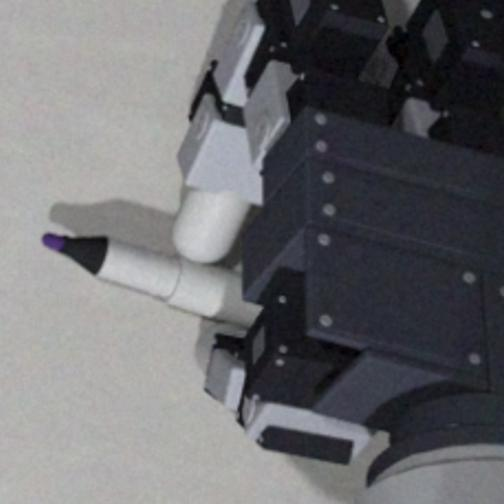

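move(target=[[0,0,0,0,0,0,0,-0.754,-0.576,-0.696,0,-0.754,-0.576,-0.696,0,-0.754,-0.576,-0.696,-0.714,-0.678,-0.226,-0.168,0.4,-0.6,0,-0.0273,-0.0191,0,0,0,0,-0.45,0.927,-0.696,0,-0.44,0.927,-0.696,0,-0.73,0.927,-0.696,0.671,-0.677,0.43,-0.1,0.75,-0.94],[0,0,0,0,0,0,0,-0.754,-0.576,-0.696,0,-0.754,-0.576,-0.696,0,-0.754,-0.576,-0.696,-0.714,-0.678,-0.226,-0.168,0.4,-0.6,0,-0.2457,-0.1722,0,0,0,0,-0.45,0.927,-0.696,0,-0.44,0.927,-0.696,0,-0.73,0.927,-0.696,0.671,-0.677,0.43,-0.1,0.75,-0.94]], speed=[0.05,0.2], blend=[0.01,0], cameras=["cam_right_wrist","cam_above"])

Scene clock: 369.00 s.
left_arm: end_effector_position=(+0.4148, +0.2179, +0.4268) hand_goal=(+0.000, -0.754, -0.576, -0.696, +0.000, -0.754, -0.576, -0.696, +0.000, -0.754, -0.576, -0.696, -0.714, -0.678, -0.226, -0.168) hand_measured=(+0.002, -0.762, -0.576, -0.696, +0.002, -0.760, -0.576, -0.696, +0.002, -0.762, -0.576, -0.696, -0.720, -0.678, -0.224, -0.168) hand_current_ma=(+1, -13, +0, +0, +2, -13, +0, +0, +1, -14, +0, +0, -12, +1, +3, +0) hand_state=(goal, goal, goal, goal, goal, goal, goal, goal, goal, goal, goal, goal, goal, goal, goal, goal) hand_current_limit=0.40 hand_speed=-0.60 end_effector_quat_wxyz=(+0.304, +0.566, +0.586, +0.495) | right_arm: end_effector_position=(+0.5308, +0.1823, +0.2004) hand_goal=(+0.000, -0.450, +0.926, -0.696, +0.000, -0.440, +0.926, -0.696, +0.000, -0.730, +0.926, -0.696, +0.670, -0.678, +0.430, -0.100) hand_measured=(+0.002, -0.556, +0.908, -0.706, +0.000, -0.526, +0.902, -0.708, +0.000, -0.718, +0.926, -0.694, +0.660, -0.684, +0.268, -0.202) hand_current_ma=(+1, -336, -25, -9, +0, -249, -34, -13, +0, +14, +0, +1, -10, -6, -481, -455) hand_state=(goal, blocked, goal, goal, goal, blocked, blocked, goal, goal, goal, goal, goal, goal, goal, blocked, blocked) hand_current_limit=0.75 hand_speed=-0.94 end_effector_quat_wxyz=(+0.298, -0.569, +0.681, -0.353)
Joint positions: left_arm=[4.456 -1.244 -2.064 -3.591 -0.6 -2.396] | right_arm=[0.126 -1.362 1.61 0.385 1.815 0.18]
Joint torques (N m): left_arm=[-11.01 11.52 13.15 -1.18 1.53 0.05] | right_arm=[-8.6 -41.89 -27.01 1.96 2.02 2.03]
Wrist force (N): left_arm=[0.5 -0.5 -1.0] | right_arm=[1.6 1.4 0.5]
Wrist torque (N m): left_arm=[0.14 -0.12 0.30] | right_arm=[0.12 -0.17 0.44]
Wrist force, peak (N): left_arm=[0.7 -0.7 -1.0] | right_arm=[1.5 2.0 0.8]
Hand target: left_arm +0.4148, +0.2179, +0.4268; +0.304, +0.566, +0.586, +0.495 | right_arm +0.5308, +0.1823, +0.2006; +0.298, -0.569, +0.681, -0.353
Off the commanded pose: left_arm 0.000 m, 0 deg | right_arm 0.000 m, 0 deg.
move: done
camera_calibration:
cam_right_wrist: T_world_to_cam=[[-0.175593, 0.870384, -0.459999, 0.064299], [-0.1635, 0.434987, 0.885468, -0.212882], [0.970791, 0.230692, 0.0659273, -0.446244], [0, 0, 0, 1]] pos_world=[0.409694, 0.139581, 0.247497]
Images, in order (width x height): cam_above 896x504, cam_right_wrist 896x504.

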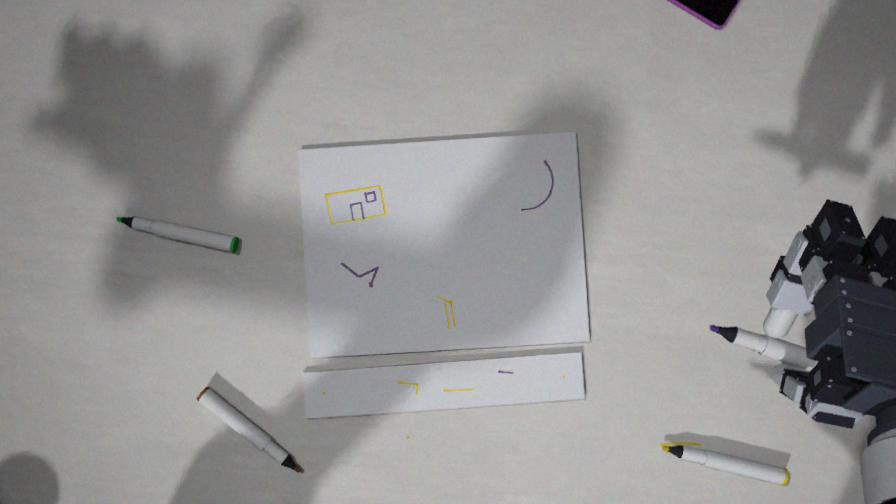

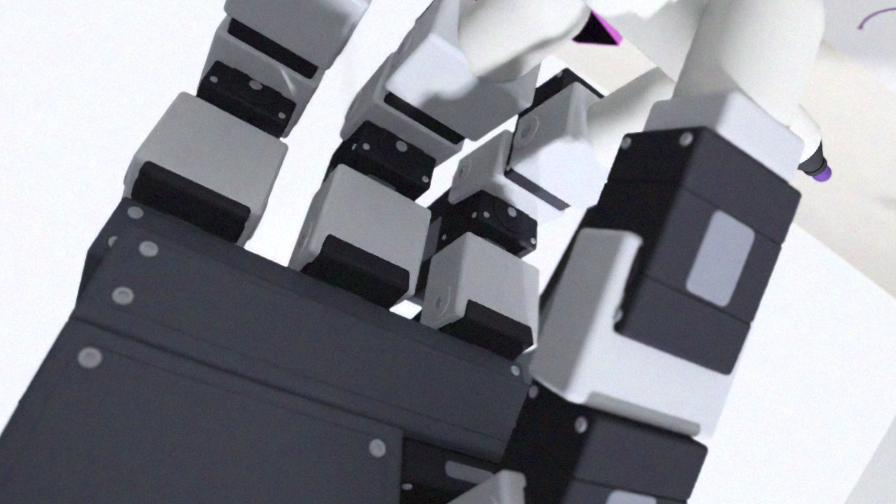

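move(target=[0,0,0,0,0,0,0,-0.754,-0.576,-0.696,0,-0.754,-0.576,-0.696,0,-0.754,-0.576,-0.696,-0.714,-0.678,-0.226,-0.168,0.4,-0.6,-0.34322,0.11568,-0.16513,0.3768,-0.2154,-0.5978,0,-0.45,0.927,-0.696,0,-0.44,0.927,-0.696,0,-0.73,0.927,-0.696,0.671,-0.677,0.43,-0.1,0.75,-0.94], speed=0.35, cameras=["cam_right_wrist"])

zero_wrist_force(arm="right_arm")

Scene clock: 374.37 s.
left_arm: end_effector_position=(+0.4148, +0.2179, +0.4268) hand_goal=(+0.000, -0.754, -0.576, -0.696, +0.000, -0.754, -0.576, -0.696, +0.000, -0.754, -0.576, -0.696, -0.714, -0.678, -0.226, -0.168) hand_measured=(+0.002, -0.762, -0.576, -0.696, +0.002, -0.760, -0.576, -0.696, +0.002, -0.762, -0.576, -0.696, -0.720, -0.678, -0.224, -0.168) hand_current_ma=(+1, -13, +0, +0, +2, -13, +0, +0, +1, -14, +0, +0, -12, +1, +3, +0) hand_state=(goal, goal, goal, goal, goal, goal, goal, goal, goal, goal, goal, goal, goal, goal, goal, goal) hand_current_limit=0.40 hand_speed=-0.60 end_effector_quat_wxyz=(+0.304, +0.566, +0.586, +0.495) | right_arm: end_effector_position=(+0.4478, +0.4062, +0.2013) hand_goal=(+0.000, -0.450, +0.926, -0.696, +0.000, -0.440, +0.926, -0.696, +0.000, -0.730, +0.926, -0.696, +0.670, -0.678, +0.430, -0.100) hand_measured=(+0.002, -0.556, +0.908, -0.706, +0.000, -0.524, +0.902, -0.708, +0.000, -0.728, +0.926, -0.694, +0.658, -0.684, +0.268, -0.202) hand_current_ma=(+1, -336, -25, -9, +0, -241, -34, -13, +0, +1, +0, +1, -12, -6, -481, -455) hand_state=(goal, blocked, goal, goal, goal, blocked, blocked, goal, goal, goal, goal, goal, goal, goal, blocked, blocked) hand_current_limit=0.75 hand_speed=-0.94 end_effector_quat_wxyz=(-0.305, +0.687, +0.395, +0.528)
Joint positions: left_arm=[4.456 -1.244 -2.064 -3.591 -0.6 -2.396] | right_arm=[0.412 -1.46 2.018 -0.241 0.962 -1.755]
Joint torques (N m): left_arm=[-10.8 12.26 13.34 -1.1 1.37 -0.27] | right_arm=[-6.84 -15.09 -23.56 0.89 -2.33 -2.53]
Wrist force (N): left_arm=[0.5 -0.5 -0.9] | right_arm=[-0.4 0.4 -0.2]
Wrist torque (N m): left_arm=[0.13 -0.11 0.30] | right_arm=[0.08 0.07 0.21]
Wrist force, peak (N): left_arm=[0.9 -0.7 -0.8] | right_arm=[1.9 1.4 0.8]
Hand target: left_arm +0.4148, +0.2179, +0.4268; +0.304, +0.566, +0.586, +0.495 | right_arm +0.4478, +0.4062, +0.2013; -0.305, +0.687, +0.395, +0.528
Off the commanded pose: left_arm 0.000 m, 0 deg | right_arm 0.000 m, 0 deg.
move: done
camera_calibration:
cam_right_wrist: T_world_to_cam=[[0.382, -0.466694, -0.797667, 0.216676], [-0.900884, -0.380552, -0.208779, 0.557122], [-0.206118, 0.798359, -0.565808, 0.00619688], [0, 0, 0, 1]] pos_world=[0.420409, 0.308188, 0.292657]
Images, in order (width x height): cam_right_wrist 896x504.

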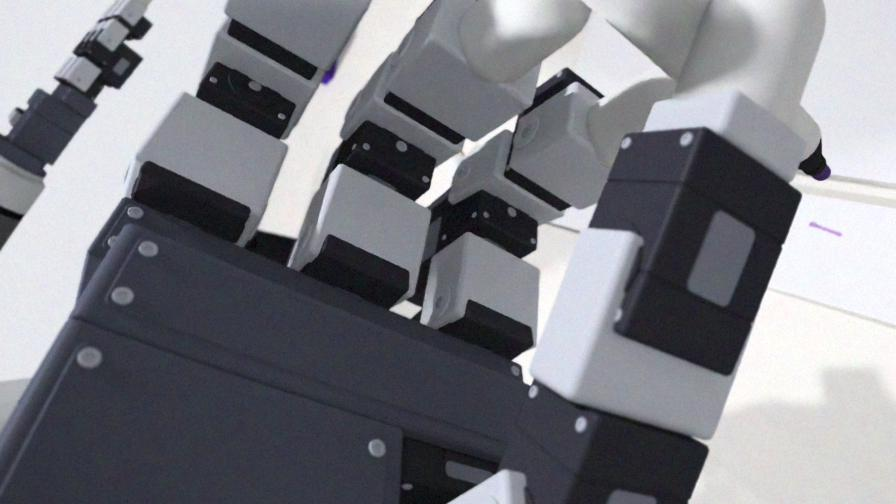

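Wrist force sensor zeroed.

move(target=[0,0,0,0,0,0,0,-0.754,-0.576,-0.696,0,-0.754,-0.576,-0.696,0,-0.754,-0.576,-0.696,-0.714,-0.678,-0.226,-0.168,0.4,-0.6,-0.17917,0,0.04801,0,0,0,0,-0.45,0.927,-0.696,0,-0.44,0.927,-0.696,0,-0.73,0.927,-0.696,0.671,-0.677,0.43,-0.1,0.75,-0.94], speed=0.2)

move(target=[0,0,0,0,0,0,0,-0.754,-0.576,-0.696,0,-0.754,-0.576,-0.696,0,-0.754,-0.576,-0.696,-0.714,-0.678,-0.226,-0.168,0.4,-0.6,-0.0322,0,0.00863,0,0,0,0,-0.45,0.927,-0.696,0,-0.44,0.927,-0.696,0,-0.73,0.927,-0.696,0.671,-0.677,0.43,-0.1,0.75,-0.94], speed=0.008, stop_force=3, cameras=["cam_right_wrist"])

Scene clock: 376.17 s.
left_arm: end_effector_position=(+0.4148, +0.2179, +0.4268) hand_goal=(+0.000, -0.754, -0.576, -0.696, +0.000, -0.754, -0.576, -0.696, +0.000, -0.754, -0.576, -0.696, -0.714, -0.678, -0.226, -0.168) hand_measured=(+0.002, -0.762, -0.576, -0.696, +0.002, -0.760, -0.576, -0.696, +0.002, -0.762, -0.576, -0.696, -0.720, -0.678, -0.224, -0.168) hand_current_ma=(+1, -13, +0, +0, +2, -13, +0, +0, +1, -14, +0, +0, -12, +1, +3, +0) hand_state=(goal, goal, goal, goal, goal, goal, goal, goal, goal, goal, goal, goal, goal, goal, goal, goal) hand_current_limit=0.40 hand_speed=-0.60 end_effector_quat_wxyz=(+0.304, +0.566, +0.586, +0.495) | right_arm: end_effector_position=(+0.4477, +0.4065, +0.0901) hand_goal=(+0.000, -0.450, +0.926, -0.696, +0.000, -0.440, +0.926, -0.696, +0.000, -0.730, +0.926, -0.696, +0.670, -0.678, +0.430, -0.100) hand_measured=(+0.002, -0.556, +0.908, -0.706, +0.000, -0.524, +0.902, -0.708, +0.000, -0.728, +0.926, -0.694, +0.658, -0.684, +0.268, -0.202) hand_current_ma=(+1, -336, -25, -9, +0, -241, -34, -13, +0, +1, +0, +1, -12, -6, -481, -455) hand_state=(goal, blocked, goal, goal, goal, blocked, blocked, goal, goal, goal, goal, goal, goal, goal, blocked, blocked) hand_current_limit=0.75 hand_speed=-0.94 end_effector_quat_wxyz=(-0.305, +0.687, +0.395, +0.528)
Joint positions: left_arm=[4.456 -1.244 -2.064 -3.591 -0.6 -2.396] | right_arm=[0.413 -1.262 2.139 -0.559 0.962 -1.755]
Joint torques (N m): left_arm=[-11.81 12.41 13.56 -1.08 1.68 0.1] | right_arm=[8.21 -19.1 -6.46 -2.94 1.57 2.01]
Wrist force (N, zeroed by zero_wrist_force on right_arm): left_arm=[0.4 -0.4 -1.0] | right_arm=[-0.4 0.2 -0.2]
Wrist torque (N m, zeroed by zero_wrist_force on right_arm): left_arm=[0.15 -0.10 0.29] | right_arm=[0.04 0.07 -0.23]
Wrist force, peak (N, zeroed by zero_wrist_force on right_arm): left_arm=[0.8 -0.3 -1.0] | right_arm=[-1.1 -0.2 0.0]
Hand target: left_arm +0.4148, +0.2179, +0.4268; +0.304, +0.566, +0.586, +0.495 | right_arm +0.4478, +0.4066, +0.0900; -0.305, +0.687, +0.395, +0.528
Off the commanded pose: left_arm 0.000 m, 0 deg | right_arm 0.000 m, 0 deg.
move: done

Scene clock: 379.07 s.
left_arm: end_effector_position=(+0.4148, +0.2179, +0.4268) hand_goal=(+0.000, -0.754, -0.576, -0.696, +0.000, -0.754, -0.576, -0.696, +0.000, -0.754, -0.576, -0.696, -0.714, -0.678, -0.226, -0.168) hand_measured=(+0.002, -0.762, -0.576, -0.696, +0.002, -0.760, -0.576, -0.696, +0.002, -0.762, -0.576, -0.696, -0.720, -0.678, -0.224, -0.168) hand_current_ma=(+1, -13, +0, +0, +2, -13, +0, +0, +1, -14, +0, +0, -12, +1, +3, +0) hand_state=(goal, goal, goal, goal, goal, goal, goal, goal, goal, goal, goal, goal, goal, goal, goal, goal) hand_current_limit=0.40 hand_speed=-0.60 end_effector_quat_wxyz=(+0.304, +0.566, +0.586, +0.495) | right_arm: end_effector_position=(+0.4478, +0.4066, +0.0774) hand_goal=(+0.000, -0.450, +0.926, -0.696, +0.000, -0.440, +0.926, -0.696, +0.000, -0.730, +0.926, -0.696, +0.670, -0.678, +0.430, -0.100) hand_measured=(+0.000, -0.556, +0.908, -0.706, +0.000, -0.524, +0.902, -0.708, +0.000, -0.728, +0.926, -0.694, +0.658, -0.682, +0.268, -0.202) hand_current_ma=(+0, -336, -25, -9, +0, -241, -34, -13, +0, +1, +0, +1, -12, -4, -481, -455) hand_state=(goal, blocked, goal, goal, goal, blocked, blocked, goal, goal, goal, goal, goal, goal, goal, blocked, blocked) hand_current_limit=0.75 hand_speed=-0.94 end_effector_quat_wxyz=(-0.305, +0.687, +0.395, +0.528)
Joint positions: left_arm=[4.456 -1.244 -2.064 -3.591 -0.6 -2.396] | right_arm=[0.413 -1.234 2.148 -0.596 0.962 -1.755]
Joint torques (N m): left_arm=[-11.59 11.89 13.44 -1 1.7 -0.04] | right_arm=[4.85 -38.88 -18.11 1.48 1.1 2.16]
Wrist force (N, zeroed by zero_wrist_force on right_arm): left_arm=[0.4 -0.9 -0.9] | right_arm=[2.6 -0.1 -0.3]
Wrist torque (N m, zeroed by zero_wrist_force on right_arm): left_arm=[0.09 -0.11 0.31] | right_arm=[0.01 0.04 -0.27]
Wrist force, peak (N, zeroed by zero_wrist_force on right_arm): left_arm=[0.4 -0.9 -0.9] | right_arm=[4.6 -0.4 -0.5]
Hand target: left_arm +0.4148, +0.2179, +0.4268; +0.304, +0.566, +0.586, +0.495 | right_arm +0.4478, +0.4066, +0.0774; -0.305, +0.687, +0.395, +0.528 (not the last commanded pose)
Off the commanded pose: left_arm 0.000 m, 0 deg | right_arm 0.007 m, 0 deg.
move: contact (right_arm)
camera_calibration:
cam_right_wrist: T_world_to_cam=[[0.382206, -0.466797, -0.797508, 0.117951], [-0.900772, -0.380804, -0.208803, 0.531441], [-0.206226, 0.798179, -0.566023, -0.0640887], [0, 0, 0, 1]] pos_world=[0.420409, 0.308588, 0.168758]
Images, in order (width x height): cam_right_wrist 896x504.

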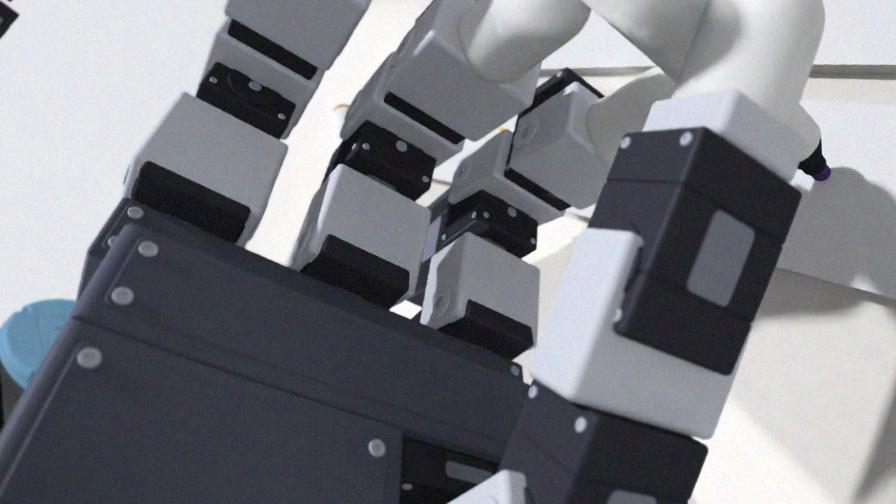

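move(target=[[0,0,0,0,0,0,0,-0.754,-0.576,-0.696,0,-0.754,-0.576,-0.696,0,-0.754,-0.576,-0.696,-0.714,-0.678,-0.226,-0.168,0.4,-0.6,0.0008,0,-0.0002,0,0,0,0,-0.45,0.927,-0.696,0,-0.44,0.927,-0.696,0,-0.73,0.927,-0.696,0.671,-0.677,0.43,-0.1,0.75,-0.94],[0,0,0,0,0,0,0,-0.754,-0.576,-0.696,0,-0.754,-0.576,-0.696,0,-0.754,-0.576,-0.696,-0.714,-0.678,-0.226,-0.168,0.4,-0.6,0.0064,-0.0125,0.0207,0,0,0,0,-0.45,0.927,-0.696,0,-0.44,0.927,-0.696,0,-0.73,0.927,-0.696,0.671,-0.677,0.43,-0.1,0.75,-0.94]], speed=0.03)

move(target=[0,0,0,0,0,0,0,-0.754,-0.576,-0.696,0,-0.754,-0.576,-0.696,0,-0.754,-0.576,-0.696,-0.714,-0.678,-0.226,-0.168,0.4,-0.6,0.161,0,-0.0431,0,0,0,0,-0.45,0.927,-0.696,0,-0.44,0.927,-0.696,0,-0.73,0.927,-0.696,0.671,-0.677,0.43,-0.1,0.75,-0.94], speed=0.15, cameras=["cam_above"])

Scene clock: 381.20 s.
left_arm: end_effector_position=(+0.4148, +0.2179, +0.4268) hand_goal=(+0.000, -0.754, -0.576, -0.696, +0.000, -0.754, -0.576, -0.696, +0.000, -0.754, -0.576, -0.696, -0.714, -0.678, -0.226, -0.168) hand_measured=(+0.002, -0.762, -0.576, -0.696, +0.002, -0.760, -0.576, -0.696, +0.002, -0.762, -0.576, -0.696, -0.720, -0.678, -0.224, -0.168) hand_current_ma=(+1, -13, +0, +0, +2, -13, +0, +0, +1, -14, +0, +0, -12, +1, +3, +0) hand_state=(goal, goal, goal, goal, goal, goal, goal, goal, goal, goal, goal, goal, goal, goal, goal, goal) hand_current_limit=0.40 hand_speed=-0.60 end_effector_quat_wxyz=(+0.304, +0.566, +0.586, +0.495) | right_arm: end_effector_position=(+0.4478, +0.4214, +0.0779) hand_goal=(+0.000, -0.450, +0.926, -0.696, +0.000, -0.440, +0.926, -0.696, +0.000, -0.730, +0.926, -0.696, +0.670, -0.678, +0.430, -0.100) hand_measured=(+0.000, -0.556, +0.908, -0.706, +0.000, -0.524, +0.902, -0.708, +0.000, -0.728, +0.926, -0.694, +0.658, -0.684, +0.268, -0.202) hand_current_ma=(+0, -336, -25, -9, +0, -241, -34, -13, +0, +1, +0, +1, -13, -5, -481, -455) hand_state=(goal, blocked, goal, goal, goal, blocked, blocked, goal, goal, goal, goal, goal, goal, goal, blocked, blocked) hand_current_limit=0.75 hand_speed=-0.94 end_effector_quat_wxyz=(-0.305, +0.687, +0.395, +0.528)
Joint positions: left_arm=[4.456 -1.244 -2.064 -3.591 -0.6 -2.396] | right_arm=[0.451 -1.217 2.118 -0.591 0.998 -1.741]
Joint torques (N m): left_arm=[-11.89 11.64 13.71 -1.16 1.64 0] | right_arm=[6.31 -20.09 -20.03 0.79 1.42 2.13]
Wrist force (N, zeroed by zero_wrist_force on right_arm): left_arm=[0.4 -0.4 -0.8] | right_arm=[0.4 0.2 -0.2]
Wrist torque (N m, zeroed by zero_wrist_force on right_arm): left_arm=[0.14 -0.11 0.30] | right_arm=[0.00 0.01 -0.21]
Wrist force, peak (N, zeroed by zero_wrist_force on right_arm): left_arm=[0.3 -0.7 -1.1] | right_arm=[3.2 -0.4 -0.3]
Hand target: left_arm +0.4148, +0.2179, +0.4268; +0.304, +0.566, +0.586, +0.495 | right_arm +0.4478, +0.4216, +0.0779; -0.305, +0.687, +0.395, +0.528
Off the commanded pose: left_arm 0.000 m, 0 deg | right_arm 0.000 m, 0 deg.
move: done

Scene clock: 382.60 s.
left_arm: end_effector_position=(+0.4148, +0.2179, +0.4268) hand_goal=(+0.000, -0.754, -0.576, -0.696, +0.000, -0.754, -0.576, -0.696, +0.000, -0.754, -0.576, -0.696, -0.714, -0.678, -0.226, -0.168) hand_measured=(+0.002, -0.762, -0.576, -0.696, +0.002, -0.760, -0.576, -0.696, +0.002, -0.762, -0.576, -0.696, -0.720, -0.678, -0.224, -0.168) hand_current_ma=(+1, -13, +0, +0, +2, -13, +0, +0, +1, -14, +0, +0, -12, +1, +3, +0) hand_state=(goal, goal, goal, goal, goal, goal, goal, goal, goal, goal, goal, goal, goal, goal, goal, goal) hand_current_limit=0.40 hand_speed=-0.60 end_effector_quat_wxyz=(+0.304, +0.566, +0.586, +0.495) | right_arm: end_effector_position=(+0.4478, +0.4213, +0.1778) hand_goal=(+0.000, -0.450, +0.926, -0.696, +0.000, -0.440, +0.926, -0.696, +0.000, -0.730, +0.926, -0.696, +0.670, -0.678, +0.430, -0.100) hand_measured=(+0.000, -0.556, +0.908, -0.706, +0.000, -0.524, +0.902, -0.708, +0.000, -0.728, +0.926, -0.694, +0.658, -0.684, +0.268, -0.202) hand_current_ma=(+0, -336, -25, -9, +0, -241, -34, -14, +0, +1, +0, +1, -13, -5, -481, -455) hand_state=(goal, blocked, goal, goal, goal, blocked, blocked, goal, goal, goal, goal, goal, goal, goal, blocked, blocked) hand_current_limit=0.75 hand_speed=-0.94 end_effector_quat_wxyz=(-0.305, +0.687, +0.395, +0.528) end_effector_velocity=(+0.000, +0.000, +0.001) end_effector_angular_velocity=(-0.001, +0.000, +0.000)
Joint positions: left_arm=[4.456 -1.244 -2.064 -3.591 -0.6 -2.396] | right_arm=[0.451 -1.402 2.022 -0.31 0.998 -1.741]
Joint velocities: left_arm=[within noise] | right_arm=[0 -0.002 -0.003 0.005 0 -0.001]
Joint torques (N m): left_arm=[-12.13 11.61 13.34 -1.2 1.6 -0.25] | right_arm=[-8.1 -36.38 -24.96 0.87 -2.16 -2.79]
Wrist force (N, zeroed by zero_wrist_force on right_arm): left_arm=[0.6 -0.4 -0.8] | right_arm=[-0.1 0.1 -0.4]
Wrist torque (N m, zeroed by zero_wrist_force on right_arm): left_arm=[0.13 -0.13 0.31] | right_arm=[0.03 0.04 -0.03]
Wrist force, peak (N, zeroed by zero_wrist_force on right_arm): left_arm=[0.6 -0.6 -1.0] | right_arm=[-1.1 0.0 -0.3]
Hand target: left_arm +0.4148, +0.2179, +0.4268; +0.304, +0.566, +0.586, +0.495 | right_arm +0.4478, +0.4213, +0.1779; -0.305, +0.687, +0.395, +0.528
Off the commanded pose: left_arm 0.000 m, 0 deg | right_arm 0.000 m, 0 deg.
move: done
Images, in order (width x height): cam_above 896x504.

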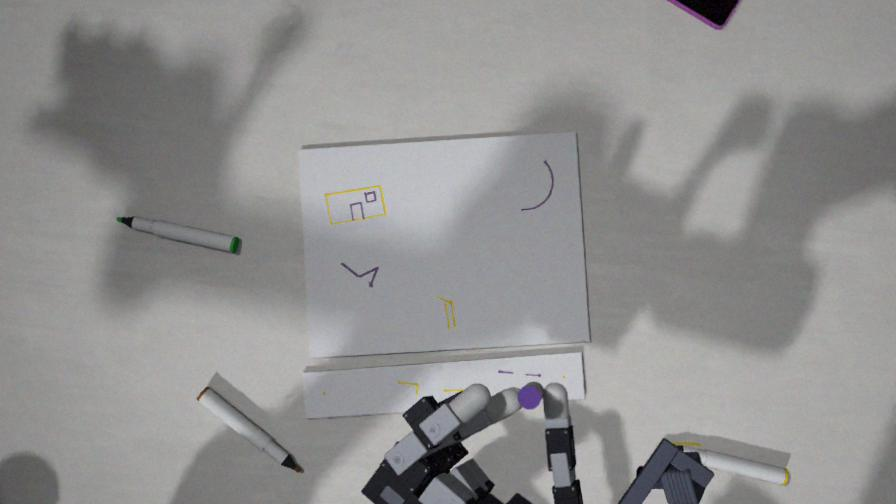

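zoom_image(camera="cam_above", region=[480, 340, 600, 410])

zoom_image(camera="cam_above", region=[300, 160, 420, 360])

Scaled by 4.200 from the camera's 896x504 image, which has a finer 1280x720 frame.

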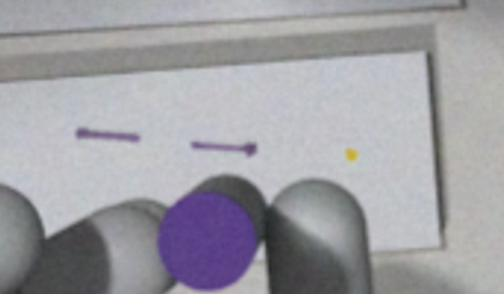

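Scaled by 2.520 from the camera's 896x504 image, which has a finer 1280x720 frame.

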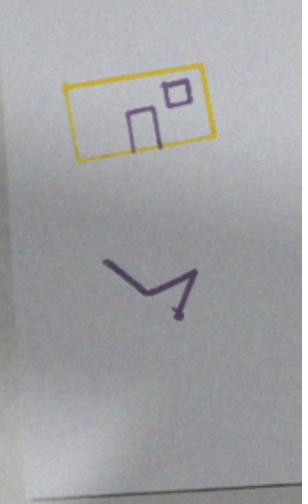

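zoom_image(camera="cam_above", region=[330, 250, 390, 290])

Scaled by 8.400 from the camera's 896x504 image, which has a finer 1280x720 frame.

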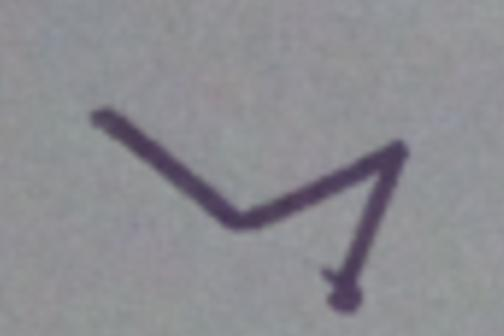

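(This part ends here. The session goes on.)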